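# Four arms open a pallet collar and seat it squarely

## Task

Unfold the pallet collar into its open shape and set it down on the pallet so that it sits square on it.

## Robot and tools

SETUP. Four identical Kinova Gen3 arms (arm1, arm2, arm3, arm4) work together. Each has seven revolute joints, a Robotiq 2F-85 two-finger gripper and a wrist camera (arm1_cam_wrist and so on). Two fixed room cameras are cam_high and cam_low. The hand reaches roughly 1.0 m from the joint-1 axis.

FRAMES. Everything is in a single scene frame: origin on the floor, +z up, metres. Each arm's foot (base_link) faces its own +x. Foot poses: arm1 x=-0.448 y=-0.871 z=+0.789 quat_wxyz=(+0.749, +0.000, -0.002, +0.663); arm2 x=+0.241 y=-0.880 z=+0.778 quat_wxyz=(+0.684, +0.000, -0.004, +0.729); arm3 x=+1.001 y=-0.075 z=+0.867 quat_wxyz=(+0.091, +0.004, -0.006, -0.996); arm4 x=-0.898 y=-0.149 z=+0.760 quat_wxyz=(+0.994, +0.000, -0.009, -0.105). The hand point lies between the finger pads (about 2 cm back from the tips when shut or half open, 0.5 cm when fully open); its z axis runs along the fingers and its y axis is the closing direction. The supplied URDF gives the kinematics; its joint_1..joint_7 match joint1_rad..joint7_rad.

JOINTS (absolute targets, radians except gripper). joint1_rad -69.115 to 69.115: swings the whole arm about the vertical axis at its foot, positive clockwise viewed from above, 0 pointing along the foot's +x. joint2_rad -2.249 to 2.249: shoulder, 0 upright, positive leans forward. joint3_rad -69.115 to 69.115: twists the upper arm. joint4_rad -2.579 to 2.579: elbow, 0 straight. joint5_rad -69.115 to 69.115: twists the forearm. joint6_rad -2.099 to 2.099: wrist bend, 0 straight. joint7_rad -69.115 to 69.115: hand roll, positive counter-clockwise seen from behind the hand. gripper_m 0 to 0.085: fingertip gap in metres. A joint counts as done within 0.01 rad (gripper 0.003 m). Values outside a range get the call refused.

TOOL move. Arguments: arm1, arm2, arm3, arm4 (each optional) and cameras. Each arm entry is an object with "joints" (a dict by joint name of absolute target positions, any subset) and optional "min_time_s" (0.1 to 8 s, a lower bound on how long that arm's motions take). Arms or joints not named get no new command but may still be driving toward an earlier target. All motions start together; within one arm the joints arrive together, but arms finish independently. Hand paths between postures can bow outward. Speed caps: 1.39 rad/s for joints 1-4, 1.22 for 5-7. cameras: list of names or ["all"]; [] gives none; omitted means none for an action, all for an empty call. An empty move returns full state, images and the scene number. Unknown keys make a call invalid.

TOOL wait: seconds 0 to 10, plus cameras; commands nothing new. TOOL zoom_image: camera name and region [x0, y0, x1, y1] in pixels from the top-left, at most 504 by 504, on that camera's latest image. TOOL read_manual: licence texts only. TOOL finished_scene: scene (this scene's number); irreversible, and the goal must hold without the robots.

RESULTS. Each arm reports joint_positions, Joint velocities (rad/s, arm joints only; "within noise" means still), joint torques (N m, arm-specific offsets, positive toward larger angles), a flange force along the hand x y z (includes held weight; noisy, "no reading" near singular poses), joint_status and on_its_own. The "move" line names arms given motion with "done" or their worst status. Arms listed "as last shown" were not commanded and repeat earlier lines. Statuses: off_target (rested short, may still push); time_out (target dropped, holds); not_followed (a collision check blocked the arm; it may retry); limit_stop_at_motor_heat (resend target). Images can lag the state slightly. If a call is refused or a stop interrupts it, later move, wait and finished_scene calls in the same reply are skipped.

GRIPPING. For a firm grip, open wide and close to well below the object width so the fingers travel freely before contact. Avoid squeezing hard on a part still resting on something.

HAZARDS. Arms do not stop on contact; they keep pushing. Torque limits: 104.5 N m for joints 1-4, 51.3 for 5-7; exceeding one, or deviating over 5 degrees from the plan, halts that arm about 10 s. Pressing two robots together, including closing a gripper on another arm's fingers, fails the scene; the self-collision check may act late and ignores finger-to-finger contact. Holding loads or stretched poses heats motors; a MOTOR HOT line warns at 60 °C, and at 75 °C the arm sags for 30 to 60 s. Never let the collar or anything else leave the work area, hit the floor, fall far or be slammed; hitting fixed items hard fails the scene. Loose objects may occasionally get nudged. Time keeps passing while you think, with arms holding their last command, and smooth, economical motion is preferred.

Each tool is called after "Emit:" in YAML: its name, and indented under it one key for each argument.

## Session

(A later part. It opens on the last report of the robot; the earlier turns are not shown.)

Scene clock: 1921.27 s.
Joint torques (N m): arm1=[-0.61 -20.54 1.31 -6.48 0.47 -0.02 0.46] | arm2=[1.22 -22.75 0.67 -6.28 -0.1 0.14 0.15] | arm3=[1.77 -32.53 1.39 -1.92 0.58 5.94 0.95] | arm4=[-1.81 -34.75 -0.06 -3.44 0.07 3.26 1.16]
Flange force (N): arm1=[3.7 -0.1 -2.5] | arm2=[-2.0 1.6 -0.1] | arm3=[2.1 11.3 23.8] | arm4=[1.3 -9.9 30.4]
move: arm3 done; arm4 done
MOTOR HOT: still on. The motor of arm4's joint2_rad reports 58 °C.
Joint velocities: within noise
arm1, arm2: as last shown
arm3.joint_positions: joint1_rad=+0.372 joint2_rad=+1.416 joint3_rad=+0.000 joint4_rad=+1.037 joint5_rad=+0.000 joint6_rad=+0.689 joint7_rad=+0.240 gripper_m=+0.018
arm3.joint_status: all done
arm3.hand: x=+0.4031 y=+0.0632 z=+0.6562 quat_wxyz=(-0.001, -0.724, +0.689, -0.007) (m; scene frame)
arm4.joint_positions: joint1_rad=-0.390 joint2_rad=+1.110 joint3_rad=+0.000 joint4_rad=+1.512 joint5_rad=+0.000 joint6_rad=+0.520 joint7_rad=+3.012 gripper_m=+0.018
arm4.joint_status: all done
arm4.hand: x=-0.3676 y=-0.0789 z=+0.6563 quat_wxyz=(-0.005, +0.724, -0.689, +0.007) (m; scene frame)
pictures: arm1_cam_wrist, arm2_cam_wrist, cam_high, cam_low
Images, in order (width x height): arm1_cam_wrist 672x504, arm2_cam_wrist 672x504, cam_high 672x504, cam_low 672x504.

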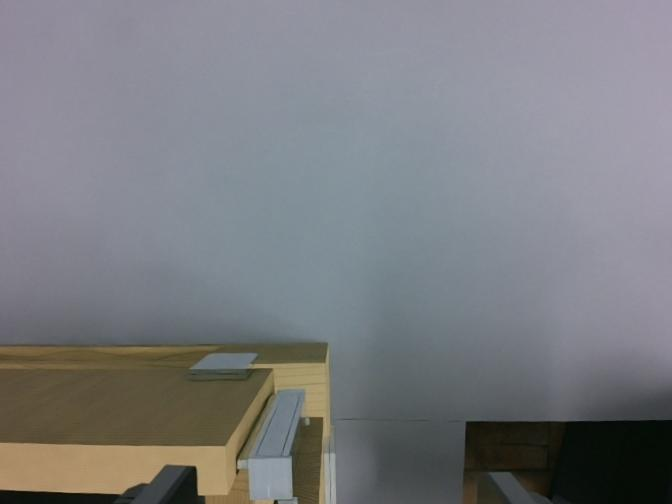

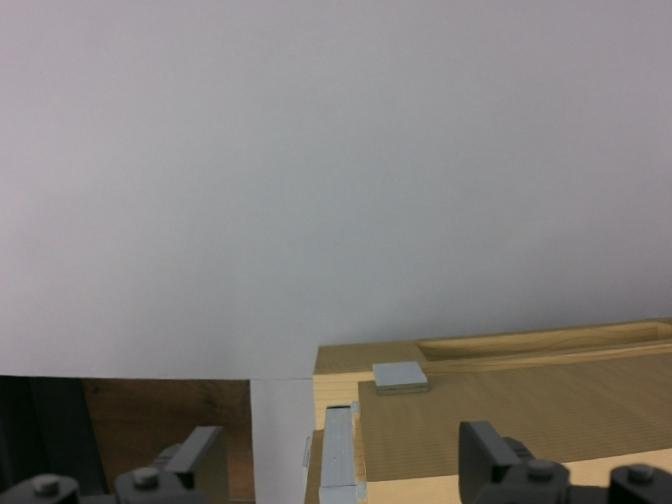

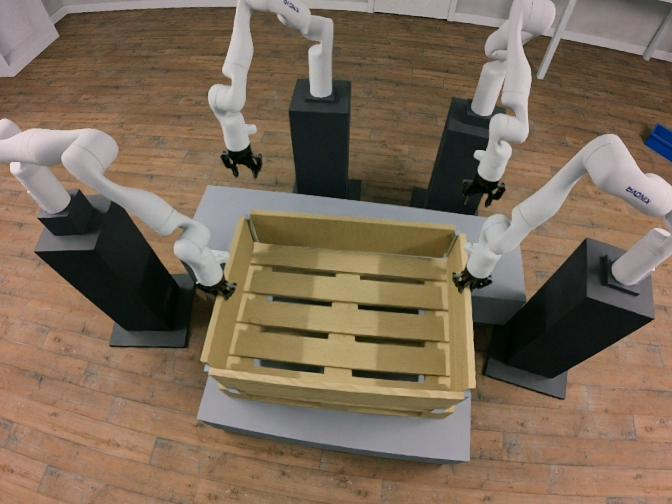

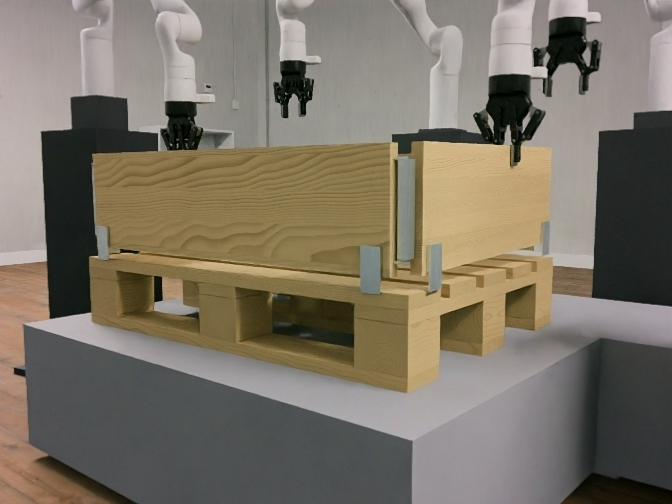

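Emit:
zoom_image:
  camera: "cam_low"
  region: [340, 235, 450, 320]

Emit:
zoom_image:
  camera: "cam_low"
  region: [80, 215, 190, 300]

Emit:
zoom_image:
  camera: "cam_low"
  region: [500, 200, 570, 290]

Emit:
zoom_image:
  camera: "cam_high"
  region: [195, 365, 275, 415]

Emit:
zoom_image:
  camera: "cam_high"
  region: [410, 380, 490, 430]

Scaled by 4.582 from the camera's 672x504 image, which has a finer 960x720 frame.

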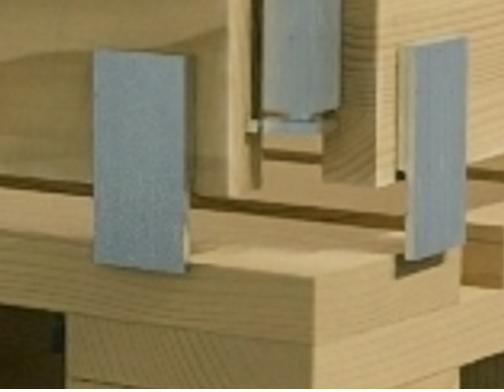

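Scaled by 4.582 from the camera's 672x504 image, which has a finer 960x720 frame.

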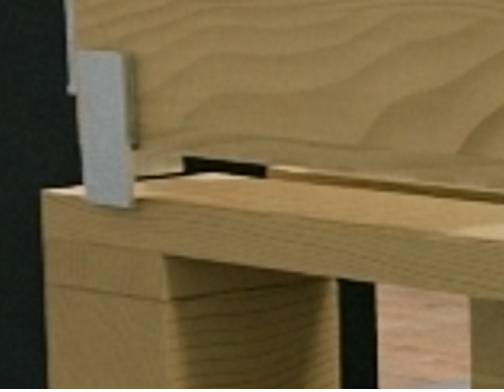

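Scaled by 5.600 from the camera's 672x504 image, which has a finer 960x720 frame.

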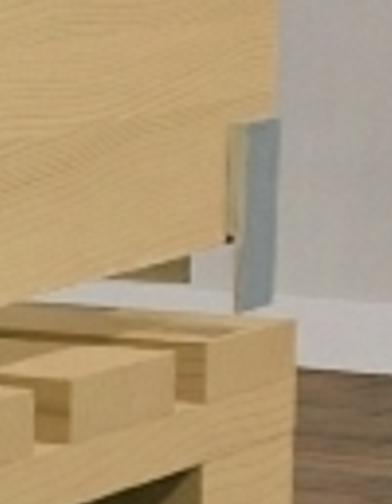

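Scaled by 6.300 from the camera's 672x504 image, which has a finer 960x720 frame.

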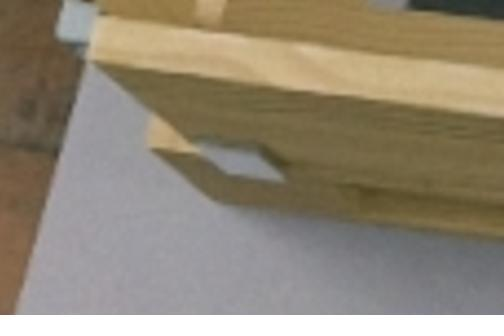

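Scaled by 6.300 from the camera's 672x504 image, which has a finer 960x720 frame.

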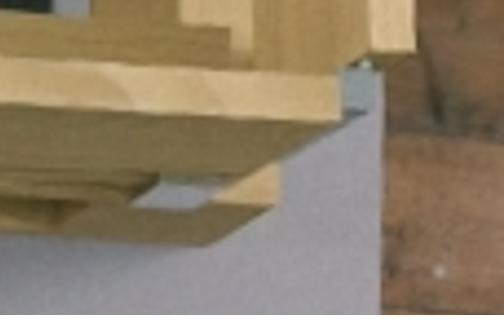

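Emit:
move:
  arm3: {"joints": {"joint2_rad": 1.4416, "joint4_rad": 1.0176, "joint6_rad": 0.6824}, "min_time_s": 1}
  arm4: {"joints": {"joint2_rad": 1.1344, "joint4_rad": 1.5044, "joint6_rad": 0.5028}, "min_time_s": 1}

Emit:
move:
  arm3: {"joints": {"joint2_rad": 1.4634, "joint4_rad": 1.0002, "joint6_rad": 0.678}, "min_time_s": 1}
  arm4: {"joints": {"joint2_rad": 1.1554, "joint4_rad": 1.4966, "joint6_rad": 0.4896}, "min_time_s": 1}
  cameras: ["arm1_cam_wrist", "arm2_cam_wrist", "cam_low", "cam_high"]

Emit:
zoom_image:
  camera: "cam_low"
  region: [340, 200, 570, 320]

Emit:
zoom_image:
  camera: "cam_low"
  region: [80, 215, 190, 300]

Scene clock: 1979.20 s.
Joint torques (N m): arm1=[-0.64 -20.55 1.29 -6.49 0.46 -0.01 0.46] | arm2=[1.18 -22.74 0.69 -6.24 -0.12 0.13 0.16] | arm3=[1.87 -32.01 1.48 -1.57 0.62 6.12 0.99] | arm4=[-1.9 -34.42 -0.12 -2.8 0.18 3.46 1.22]
Flange force (N): arm1=[3.7 -0.2 -2.5] | arm2=[-2.2 1.5 -0.2] | arm3=[2.3 11.3 23.5] | arm4=[1.4 -10.4 30.3]
move: arm3 done; arm4 done
MOTOR HOT: cleared for the motors of arm4.
Joint velocities: within noise
arm1, arm2: as last shown
arm3.joint_positions: joint1_rad=+0.372 joint2_rad=+1.442 joint3_rad=+0.000 joint4_rad=+1.018 joint5_rad=+0.000 joint6_rad=+0.682 joint7_rad=+0.240 gripper_m=+0.018
arm3.joint_status: all done
arm3.hand: x=+0.4032 y=+0.0631 z=+0.6443 quat_wxyz=(-0.001, -0.724, +0.689, -0.007) (m; scene frame)
arm4.joint_positions: joint1_rad=-0.390 joint2_rad=+1.134 joint3_rad=+0.000 joint4_rad=+1.504 joint5_rad=+0.000 joint6_rad=+0.503 joint7_rad=+3.012 gripper_m=+0.018
arm4.joint_status: all done
arm4.hand: x=-0.3676 y=-0.0789 z=+0.6443 quat_wxyz=(-0.005, +0.724, -0.689, +0.007) (m; scene frame)
pictures: none

Scene clock: 1980.50 s.
Joint torques (N m): arm1=[-0.57 -20.54 1.3 -6.51 0.43 0.01 0.48] | arm2=[1.23 -22.71 0.68 -6.26 -0.16 0.14 0.12] | arm3=[1.81 -32.09 1.39 -1.64 0.57 6.02 0.98] | arm4=[-1.91 -34.39 -0.02 -2.67 0.24 3.36 1.2]
Flange force (N): arm1=[3.8 0.0 -2.5] | arm2=[-2.0 1.6 -0.2] | arm3=[2.2 11.2 23.5] | arm4=[1.4 -10.3 30.1]
move: arm3 done; arm4 done
Joint velocities: within noise
arm1, arm2: as last shown
arm3.joint_positions: joint1_rad=+0.372 joint2_rad=+1.463 joint3_rad=+0.000 joint4_rad=+1.000 joint5_rad=+0.000 joint6_rad=+0.678 joint7_rad=+0.240 gripper_m=+0.018
arm3.joint_status: all done
arm3.hand: x=+0.4032 y=+0.0630 z=+0.6343 quat_wxyz=(-0.001, -0.724, +0.689, -0.007) (m; scene frame)
arm4.joint_positions: joint1_rad=-0.390 joint2_rad=+1.155 joint3_rad=+0.000 joint4_rad=+1.497 joint5_rad=+0.000 joint6_rad=+0.490 joint7_rad=+3.012 gripper_m=+0.018
arm4.joint_status: all done
arm4.hand: x=-0.3674 y=-0.0790 z=+0.6343 quat_wxyz=(-0.005, +0.724, -0.689, +0.007) (m; scene frame)
pictures: arm1_cam_wrist, arm2_cam_wrist, cam_high, cam_low
Images, in order (width x height): arm1_cam_wrist 672x504, arm2_cam_wrist 672x504, cam_high 672x504, cam_low 672x504.

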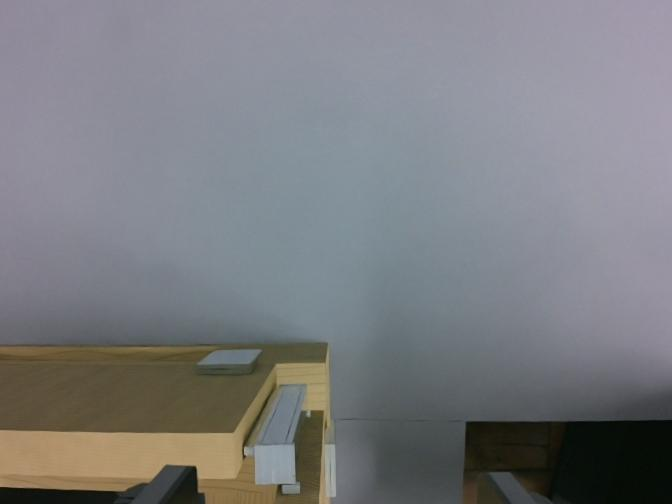

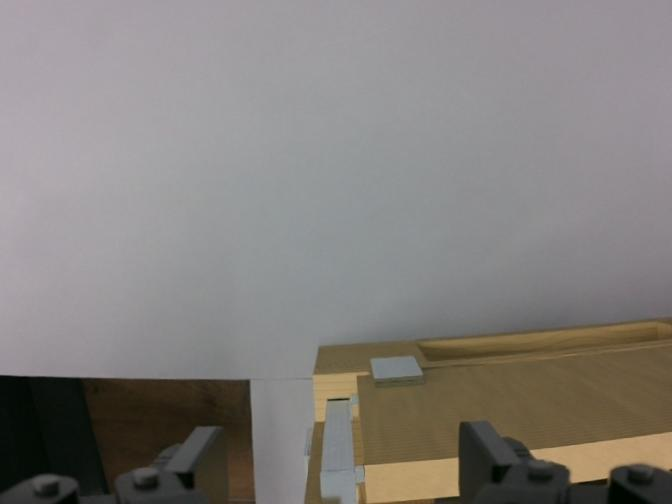

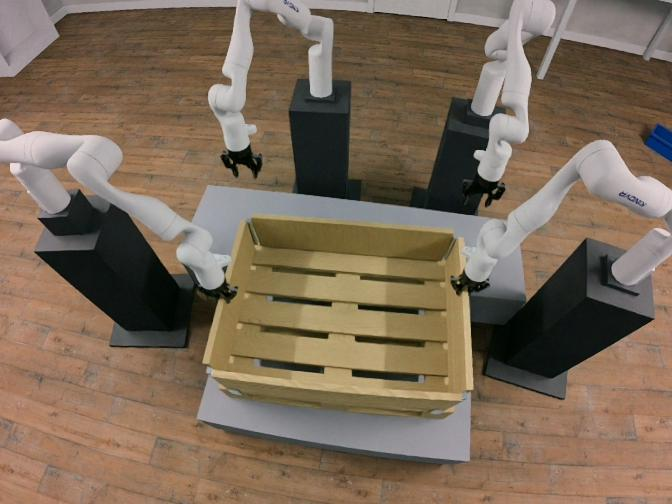

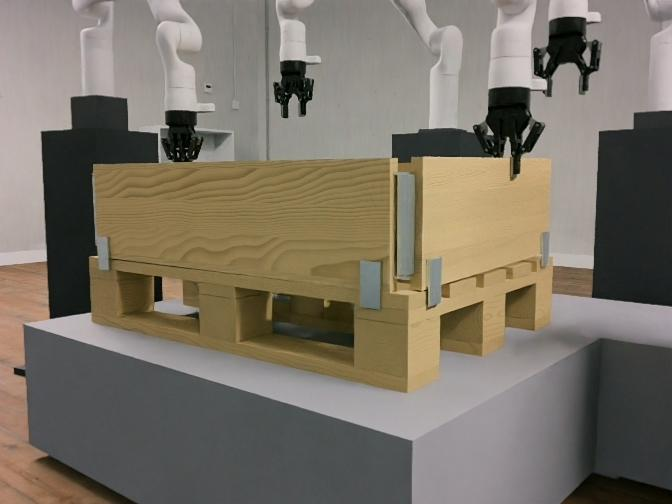

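Scaled by 2.191 from the camera's 672x504 image, which has a finer 960x720 frame.

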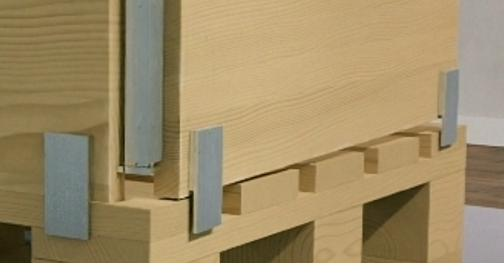

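Scaled by 4.582 from the camera's 672x504 image, which has a finer 960x720 frame.

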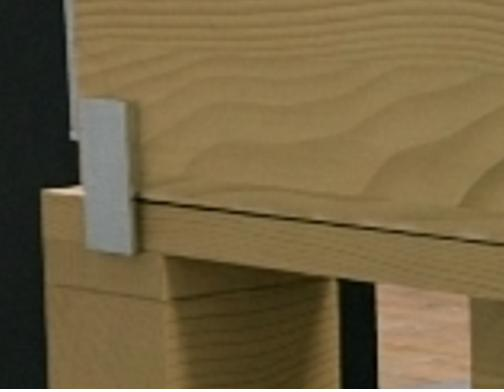

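Emit:
move:
  arm3: {"joints": {"joint2_rad": 1.4755, "joint4_rad": 0.9901, "joint6_rad": 0.676}, "min_time_s": 0.8}
  arm4: {"joints": {"joint2_rad": 1.167, "joint4_rad": 1.492, "joint6_rad": 0.4826}, "min_time_s": 0.8}
  cameras: ["arm1_cam_wrist", "arm2_cam_wrist", "cam_low"]

Emit:
zoom_image:
  camera: "cam_low"
  region: [340, 200, 570, 320]

Emit:
zoom_image:
  camera: "arm1_cam_wrist"
  region: [140, 330, 360, 504]

Emit:
zoom_image:
  camera: "arm2_cam_wrist"
  region: [220, 330, 460, 504]

Scene clock: 1993.07 s.
Joint torques (N m): arm1=[-0.58 -20.55 1.31 -6.49 0.46 -0.01 0.47] | arm2=[1.22 -22.71 0.66 -6.35 -0.16 0.15 0.14] | arm3=[2.77 -29 1.15 -2.29 0.22 4.95 0.99] | arm4=[-3.61 -31.9 -0.11 -3.6 0.64 2.36 1.15]
Flange force (N): arm1=[3.7 0.0 -2.5] | arm2=[-1.6 1.7 -0.2] | arm3=[5.1 6.6 15.1] | arm4=[5.1 -6.6 22.7]
move: arm3 done; arm4 done
Joint velocities: within noise
arm1, arm2: as last shown
arm3.joint_positions: joint1_rad=+0.372 joint2_rad=+1.475 joint3_rad=+0.000 joint4_rad=+0.990 joint5_rad=+0.000 joint6_rad=+0.676 joint7_rad=+0.240 gripper_m=+0.018
arm3.joint_status: all done
arm3.hand: x=+0.4033 y=+0.0629 z=+0.6289 quat_wxyz=(-0.001, -0.724, +0.689, -0.007) (m; scene frame)
arm4.joint_positions: joint1_rad=-0.390 joint2_rad=+1.167 joint3_rad=+0.000 joint4_rad=+1.492 joint5_rad=+0.000 joint6_rad=+0.483 joint7_rad=+3.012 gripper_m=+0.018
arm4.joint_status: all done
arm4.hand: x=-0.3673 y=-0.0790 z=+0.6288 quat_wxyz=(-0.005, +0.724, -0.689, +0.007) (m; scene frame)
pictures: arm1_cam_wrist, arm2_cam_wrist, cam_low
Images, in order (width x height): arm1_cam_wrist 672x504, arm2_cam_wrist 672x504, cam_low 672x504.

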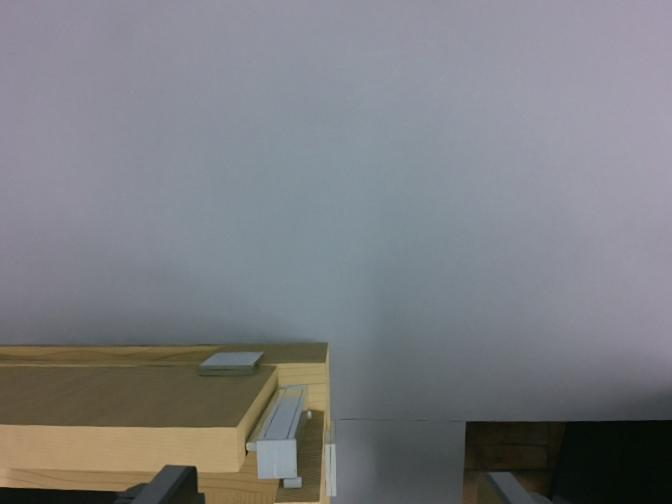

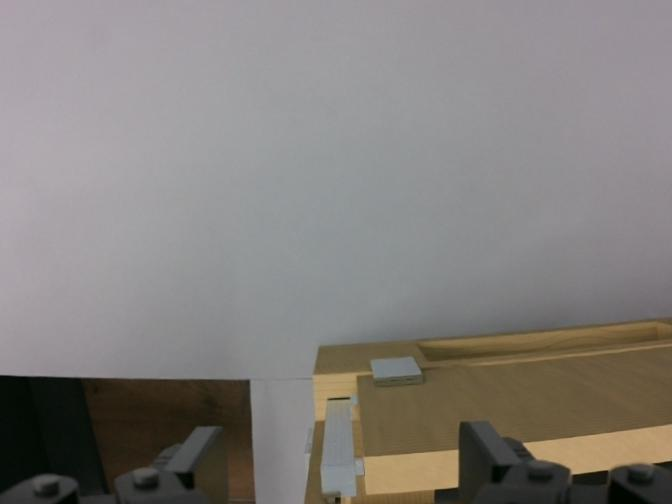

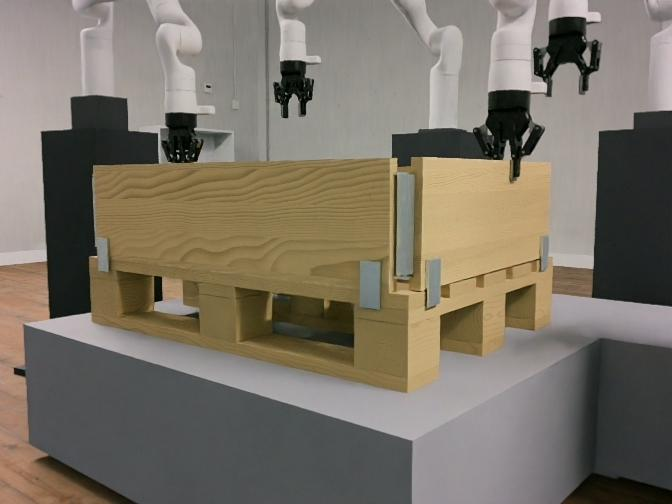

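Scaled by 2.191 from the camera's 672x504 image, which has a finer 960x720 frame.

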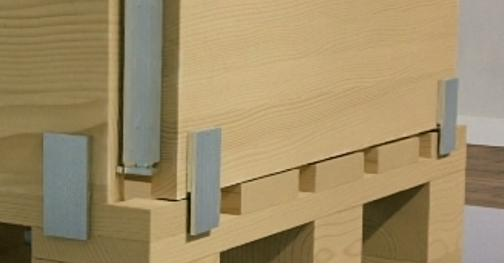

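Scaled by 2.291.

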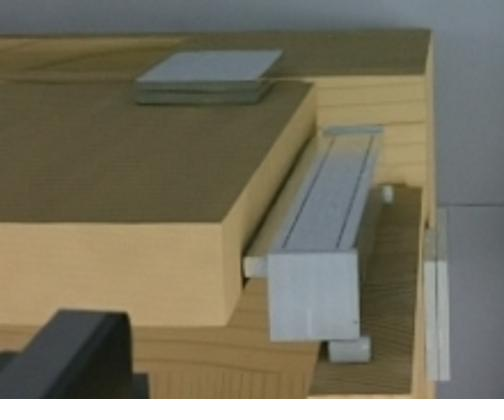

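Scaled by 2.100.

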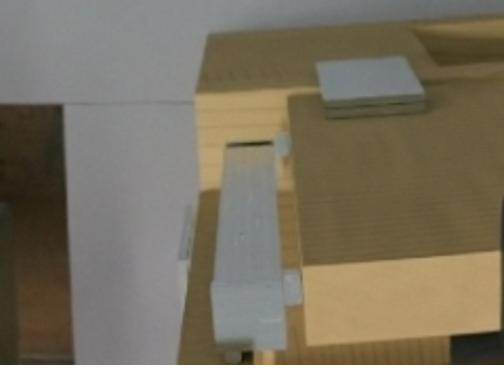

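Emit:
move:
  arm3: {"joints": {"joint2_rad": 1.4879, "joint4_rad": 0.9798, "joint6_rad": 0.6739}, "min_time_s": 1}
  arm4: {"joints": {"joint2_rad": 1.1786, "joint4_rad": 1.4872, "joint6_rad": 0.4758}, "min_time_s": 1}
  cameras: ["cam_low"]

Emit:
zoom_image:
  camera: "cam_low"
  region: [340, 200, 570, 320]

Scene clock: 2004.97 s.
Joint torques (N m): arm1=[-0.61 -20.54 1.33 -6.47 0.45 0.01 0.48] | arm2=[1.19 -22.68 0.65 -6.3 -0.13 0.11 0.16] | arm3=[6.85 28.89 3.4 -5.29 1.36 -12.13 0.84] | arm4=[-5.09 -11.15 -1.12 -8.34 0.85 -5.19 1.17]
Flange force (N): arm1=[3.7 -0.1 -2.5] | arm2=[-1.9 1.6 -0.3] | arm3=[26.6 -44.7 -125.5] | arm4=[9.4 13.0 -34.9]
move: arm3 done; arm4 done
Joint velocities: within noise
arm1, arm2: as last shown
arm3.joint_positions: joint1_rad=+0.372 joint2_rad=+1.488 joint3_rad=+0.000 joint4_rad=+0.980 joint5_rad=+0.000 joint6_rad=+0.674 joint7_rad=+0.240 gripper_m=+0.018
arm3.joint_status: all done
arm3.hand: x=+0.4033 y=+0.0629 z=+0.6233 quat_wxyz=(-0.001, -0.724, +0.689, -0.007) (m; scene frame)
arm4.joint_positions: joint1_rad=-0.390 joint2_rad=+1.179 joint3_rad=+0.000 joint4_rad=+1.487 joint5_rad=+0.000 joint6_rad=+0.476 joint7_rad=+3.012 gripper_m=+0.018
arm4.joint_status: all done
arm4.hand: x=-0.3672 y=-0.0790 z=+0.6234 quat_wxyz=(-0.005, +0.724, -0.689, +0.007) (m; scene frame)
pictures: cam_low
Images, in order (width x height): cam_low 672x504.

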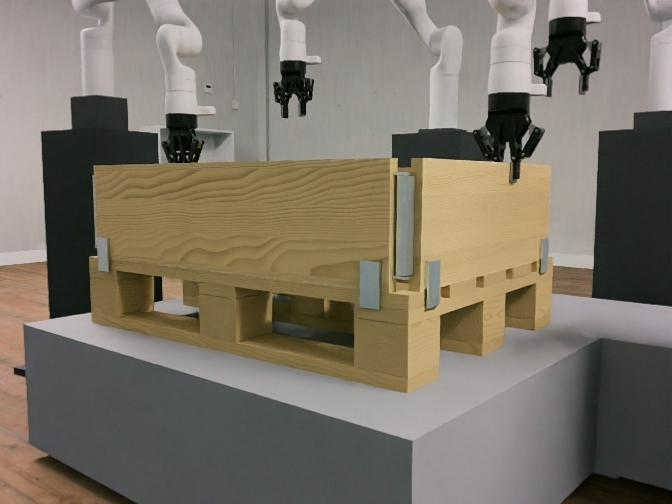

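Scaled by 2.191 from the camera's 672x504 image, which has a finer 960x720 frame.

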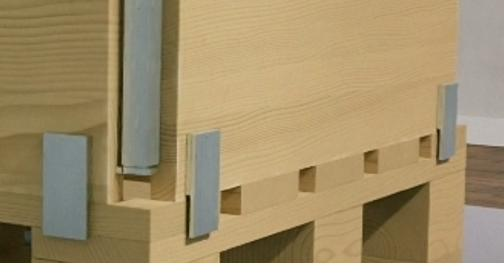

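Emit:
move:
  arm3: {"joints": {"joint2_rad": 1.4808, "joint4_rad": 0.9857, "joint6_rad": 0.6751}, "min_time_s": 0.4}
  arm4: {"joints": {"joint2_rad": 1.1751, "joint4_rad": 1.4886, "joint6_rad": 0.4778}, "min_time_s": 0.4}

Emit:
move:
  arm3: {"joints": {"gripper_m": 0.06}}
  arm4: {"joints": {"gripper_m": 0.06}}
  cameras: ["arm3_cam_wrist", "arm4_cam_wrist", "cam_low"]

Emit:
zoom_image:
  camera: "cam_low"
  region: [340, 200, 570, 320]

Scene clock: 2011.97 s.
Joint torques (N m): arm1=[-0.6 -20.53 1.3 -6.49 0.45 0 0.46] | arm2=[1.18 -22.72 0.61 -6.31 -0.12 0.14 0.16] | arm3=[4.4 -16.37 2.11 -1.36 0.52 2.48 0.85] | arm4=[-3.33 -26.24 1.16 -7.69 1.33 -1.41 1.29]
Flange force (N): arm1=[3.8 -0.1 -2.5] | arm2=[-1.8 1.6 -0.2] | arm3=[9.7 -0.4 -12.1] | arm4=[5.3 5.4 2.3]
move: arm3 done; arm4 done
Joint velocities: within noise
arm1, arm2: as last shown
arm3.joint_positions: joint1_rad=+0.372 joint2_rad=+1.481 joint3_rad=+0.000 joint4_rad=+0.986 joint5_rad=+0.000 joint6_rad=+0.675 joint7_rad=+0.240 gripper_m=+0.018
arm3.joint_status: all done
arm3.hand: x=+0.4034 y=+0.0629 z=+0.6263 quat_wxyz=(-0.001, -0.724, +0.689, -0.007) (m; scene frame)
arm4.joint_positions: joint1_rad=-0.391 joint2_rad=+1.175 joint3_rad=+0.000 joint4_rad=+1.489 joint5_rad=+0.000 joint6_rad=+0.478 joint7_rad=+3.012 gripper_m=+0.018
arm4.joint_status: all done
arm4.hand: x=-0.3673 y=-0.0789 z=+0.6250 quat_wxyz=(-0.005, +0.725, -0.689, +0.007) (m; scene frame)
pictures: none

Scene clock: 2012.97 s.
Joint torques (N m): arm1=[-0.62 -20.51 1.31 -6.47 0.47 0 0.48] | arm2=[1.24 -22.68 0.67 -6.32 -0.1 0.1 0.12] | arm3=[0.17 -24.89 -0.18 -5.96 -0.18 0.22 0.33] | arm4=[-0.67 -22.61 1.73 -5.16 0.24 -0.08 0.48]
Flange force (N): arm1=[3.7 -0.1 -2.5] | arm2=[-1.8 1.7 -0.3] | arm3=[2.7 -4.1 -2.5] | arm4=[1.6 3.5 -1.4]
move: arm3 done; arm4 done
Joint velocities: within noise
arm1.joint_positions: joint1_rad=-0.042 joint2_rad=+0.893 joint3_rad=+0.000 joint4_rad=+1.487 joint5_rad=+0.000 joint6_rad=+0.761 joint7_rad=+1.650 gripper_m=+0.065
arm1.joint_status: not commanded
arm1.hand: x=-0.3798 y=-0.3298 z=+0.8004 quat_wxyz=(-0.002, +0.707, -0.707, +0.000) (m; scene frame)
arm2.joint_positions: joint1_rad=+0.318 joint2_rad=+0.929 joint3_rad=+0.000 joint4_rad=+1.355 joint5_rad=+0.000 joint6_rad=+0.858 joint7_rad=+1.826 gripper_m=+0.060
arm2.joint_status: not commanded
arm2.hand: x=+0.4099 y=-0.3301 z=+0.8018 quat_wxyz=(-0.004, +0.707, -0.707, +0.000) (m; scene frame)
arm3.joint_positions: joint1_rad=+0.372 joint2_rad=+1.481 joint3_rad=+0.000 joint4_rad=+0.986 joint5_rad=+0.000 joint6_rad=+0.675 joint7_rad=+0.240 gripper_m=+0.060
arm3.joint_status: all done
arm3.hand: x=+0.4033 y=+0.0629 z=+0.6264 quat_wxyz=(-0.001, -0.724, +0.689, -0.007) (m; scene frame)
arm4.joint_positions: joint1_rad=-0.390 joint2_rad=+1.175 joint3_rad=+0.000 joint4_rad=+1.489 joint5_rad=+0.000 joint6_rad=+0.478 joint7_rad=+3.012 gripper_m=+0.060
arm4.joint_status: all done
arm4.hand: x=-0.3672 y=-0.0790 z=+0.6250 quat_wxyz=(-0.005, +0.725, -0.689, +0.007) (m; scene frame)
pictures: arm3_cam_wrist, arm4_cam_wrist, cam_low
Images, in order (width x height): arm3_cam_wrist 672x504, arm4_cam_wrist 672x504, cam_low 672x504.

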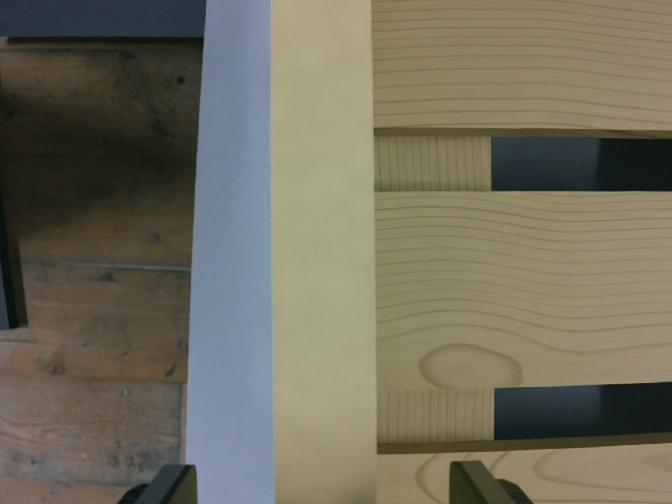

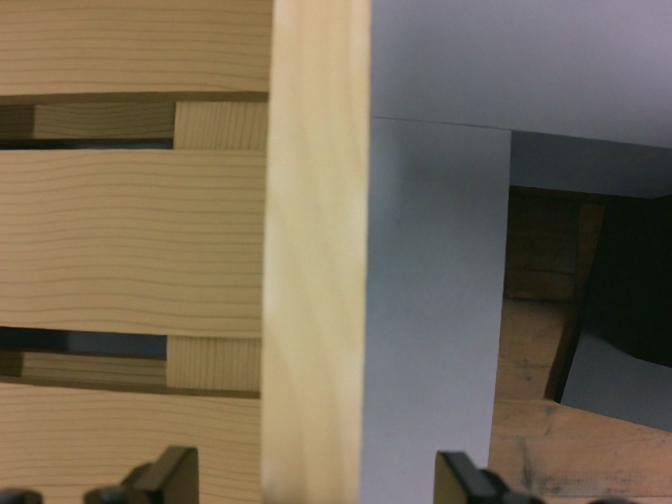

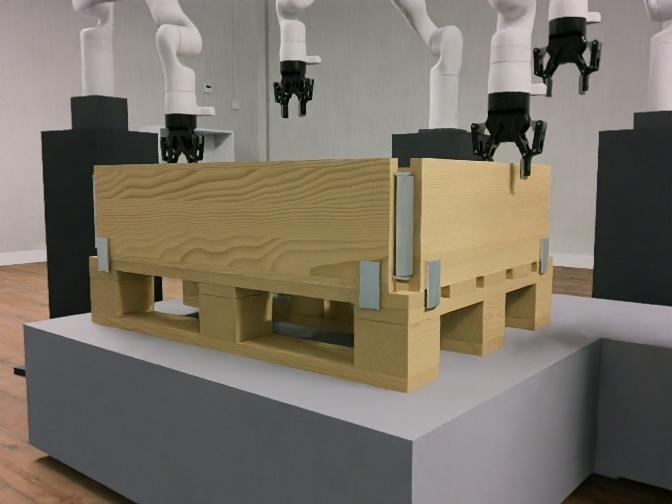

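Scaled by 2.191 from the camera's 672x504 image, which has a finer 960x720 frame.

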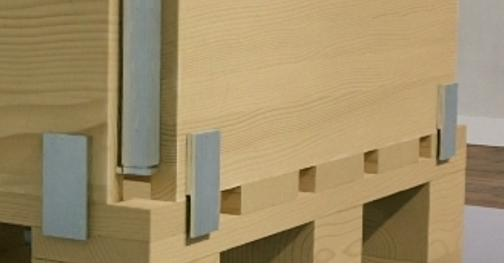

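Emit:
move:
  arm3: {"joints": {"joint2_rad": 1.3328, "joint4_rad": 1.0917, "joint6_rad": 0.7171}, "min_time_s": 1.2}
  arm4: {"joints": {"joint2_rad": 1.0295, "joint4_rad": 1.5291, "joint6_rad": 0.583}, "min_time_s": 1.2}
  cameras: ["all"]

Emit:
zoom_image:
  camera: "cam_high"
  region: [190, 200, 490, 430]

Emit:
zoom_image:
  camera: "arm1_cam_wrist"
  region: [140, 330, 360, 504]

Emit:
zoom_image:
  camera: "arm2_cam_wrist"
  region: [220, 330, 460, 504]

Emit:
zoom_image:
  camera: "cam_low"
  region: [70, 140, 570, 330]

Scene clock: 2021.20 s.
Joint torques (N m): arm1=[-0.61 -20.56 1.33 -6.49 0.45 0.01 0.45] | arm2=[1.22 -22.72 0.69 -6.29 -0.11 0.13 0.14] | arm3=[0.16 -24.75 -0.16 -6.26 -0.22 0.2 0.33] | arm4=[-0.79 -22.1 1.61 -6 0.2 -0.09 0.5]
Flange force (N): arm1=[3.8 -0.1 -2.4] | arm2=[-2.0 1.6 -0.2] | arm3=[2.6 -3.8 -1.9] | arm4=[1.8 3.6 -0.9]
move: arm3 done; arm4 done
Joint velocities: within noise
arm1, arm2: as last shown
arm3.joint_positions: joint1_rad=+0.372 joint2_rad=+1.333 joint3_rad=+0.000 joint4_rad=+1.092 joint5_rad=+0.000 joint6_rad=+0.717 joint7_rad=+0.240 gripper_m=+0.060
arm3.joint_status: all done
arm3.hand: x=+0.4027 y=+0.0637 z=+0.6963 quat_wxyz=(-0.001, -0.724, +0.689, -0.007) (m; scene frame)
arm4.joint_positions: joint1_rad=-0.390 joint2_rad=+1.030 joint3_rad=+0.000 joint4_rad=+1.529 joint5_rad=+0.000 joint6_rad=+0.583 joint7_rad=+3.012 gripper_m=+0.060
arm4.joint_status: all done
arm4.hand: x=-0.3677 y=-0.0787 z=+0.6963 quat_wxyz=(-0.005, +0.725, -0.689, +0.007) (m; scene frame)
pictures: arm1_cam_wrist, arm2_cam_wrist, arm3_cam_wrist, arm4_cam_wrist, cam_high, cam_low
Images, in order (width x height): arm1_cam_wrist 672x504, arm2_cam_wrist 672x504, arm3_cam_wrist 672x504, arm4_cam_wrist 672x504, cam_high 672x504, cam_low 672x504.

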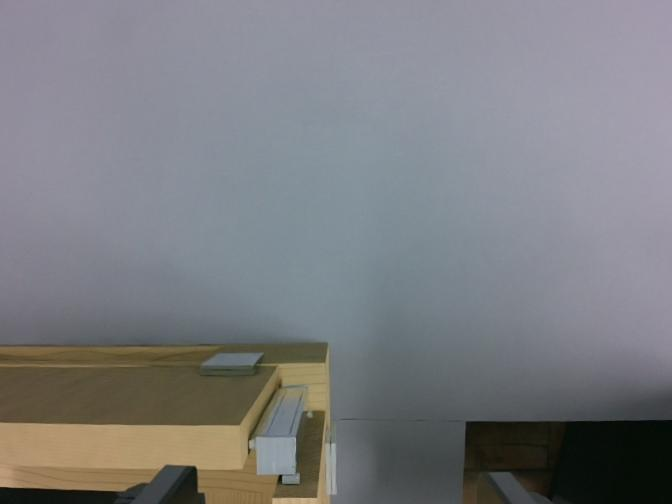

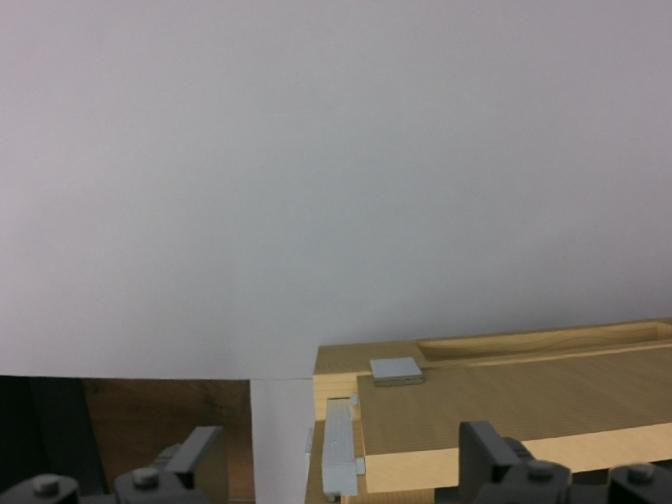

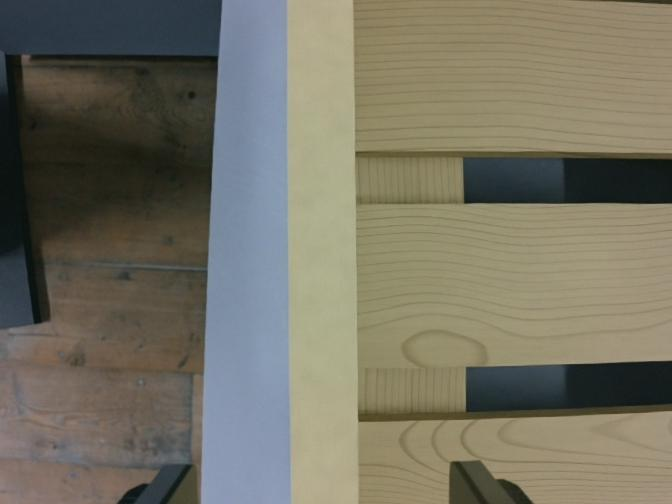

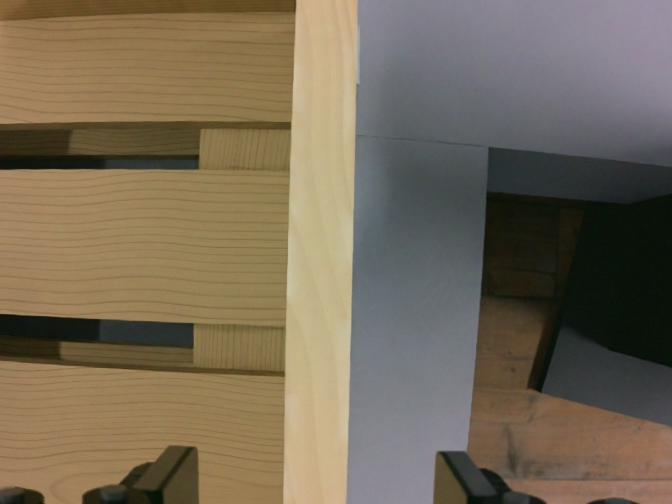

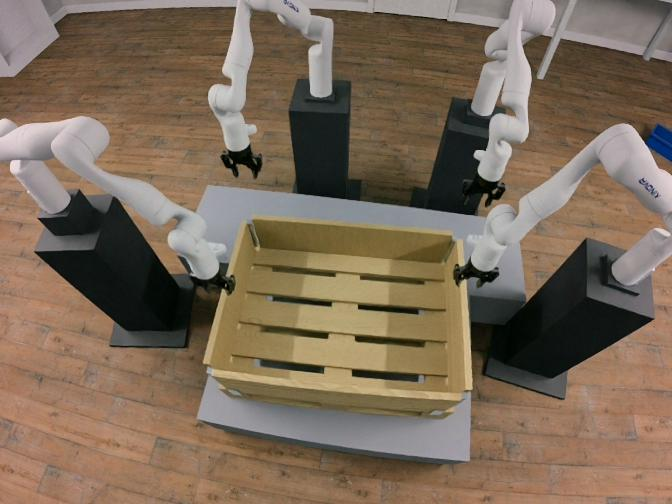

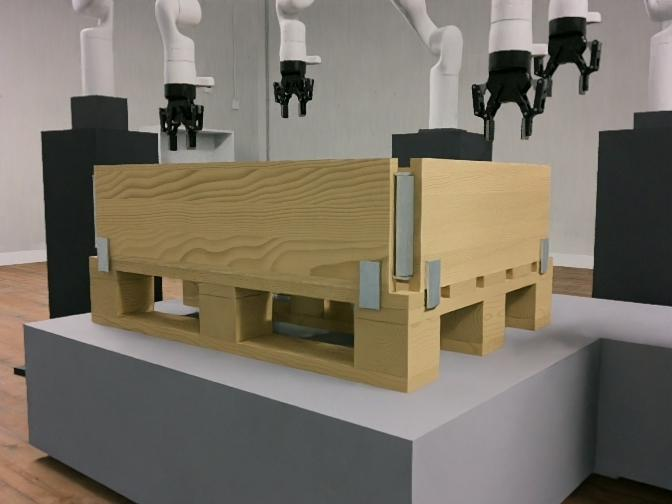

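Scaled by 1.680 from the camera's 672x504 image, which has a finer 960x720 frame.

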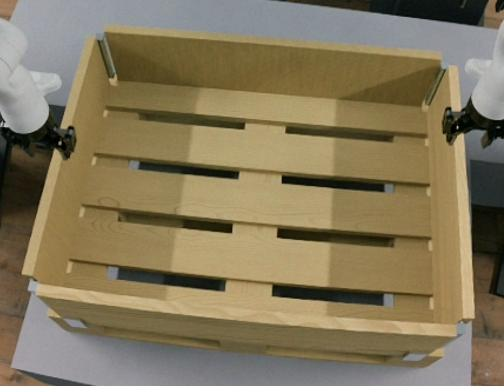

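Scaled by 2.291.

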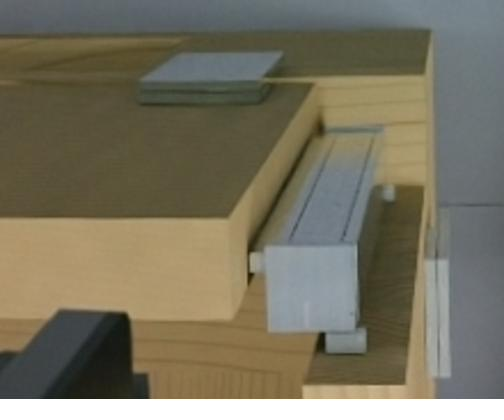

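Scaled by 2.100.

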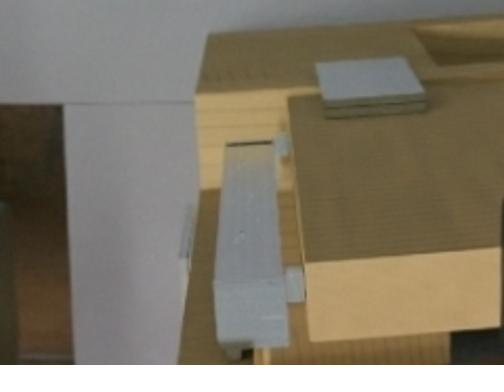

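Scaled by 1.008 from the camera's 672x504 image, which has a finer 960x720 frame.

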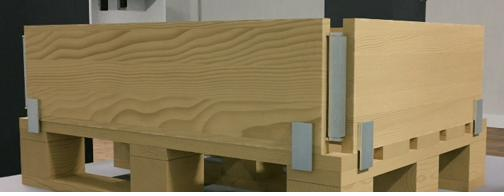

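Emit:
finished_scene:
  scene: 1

The scene is finished: the task was done.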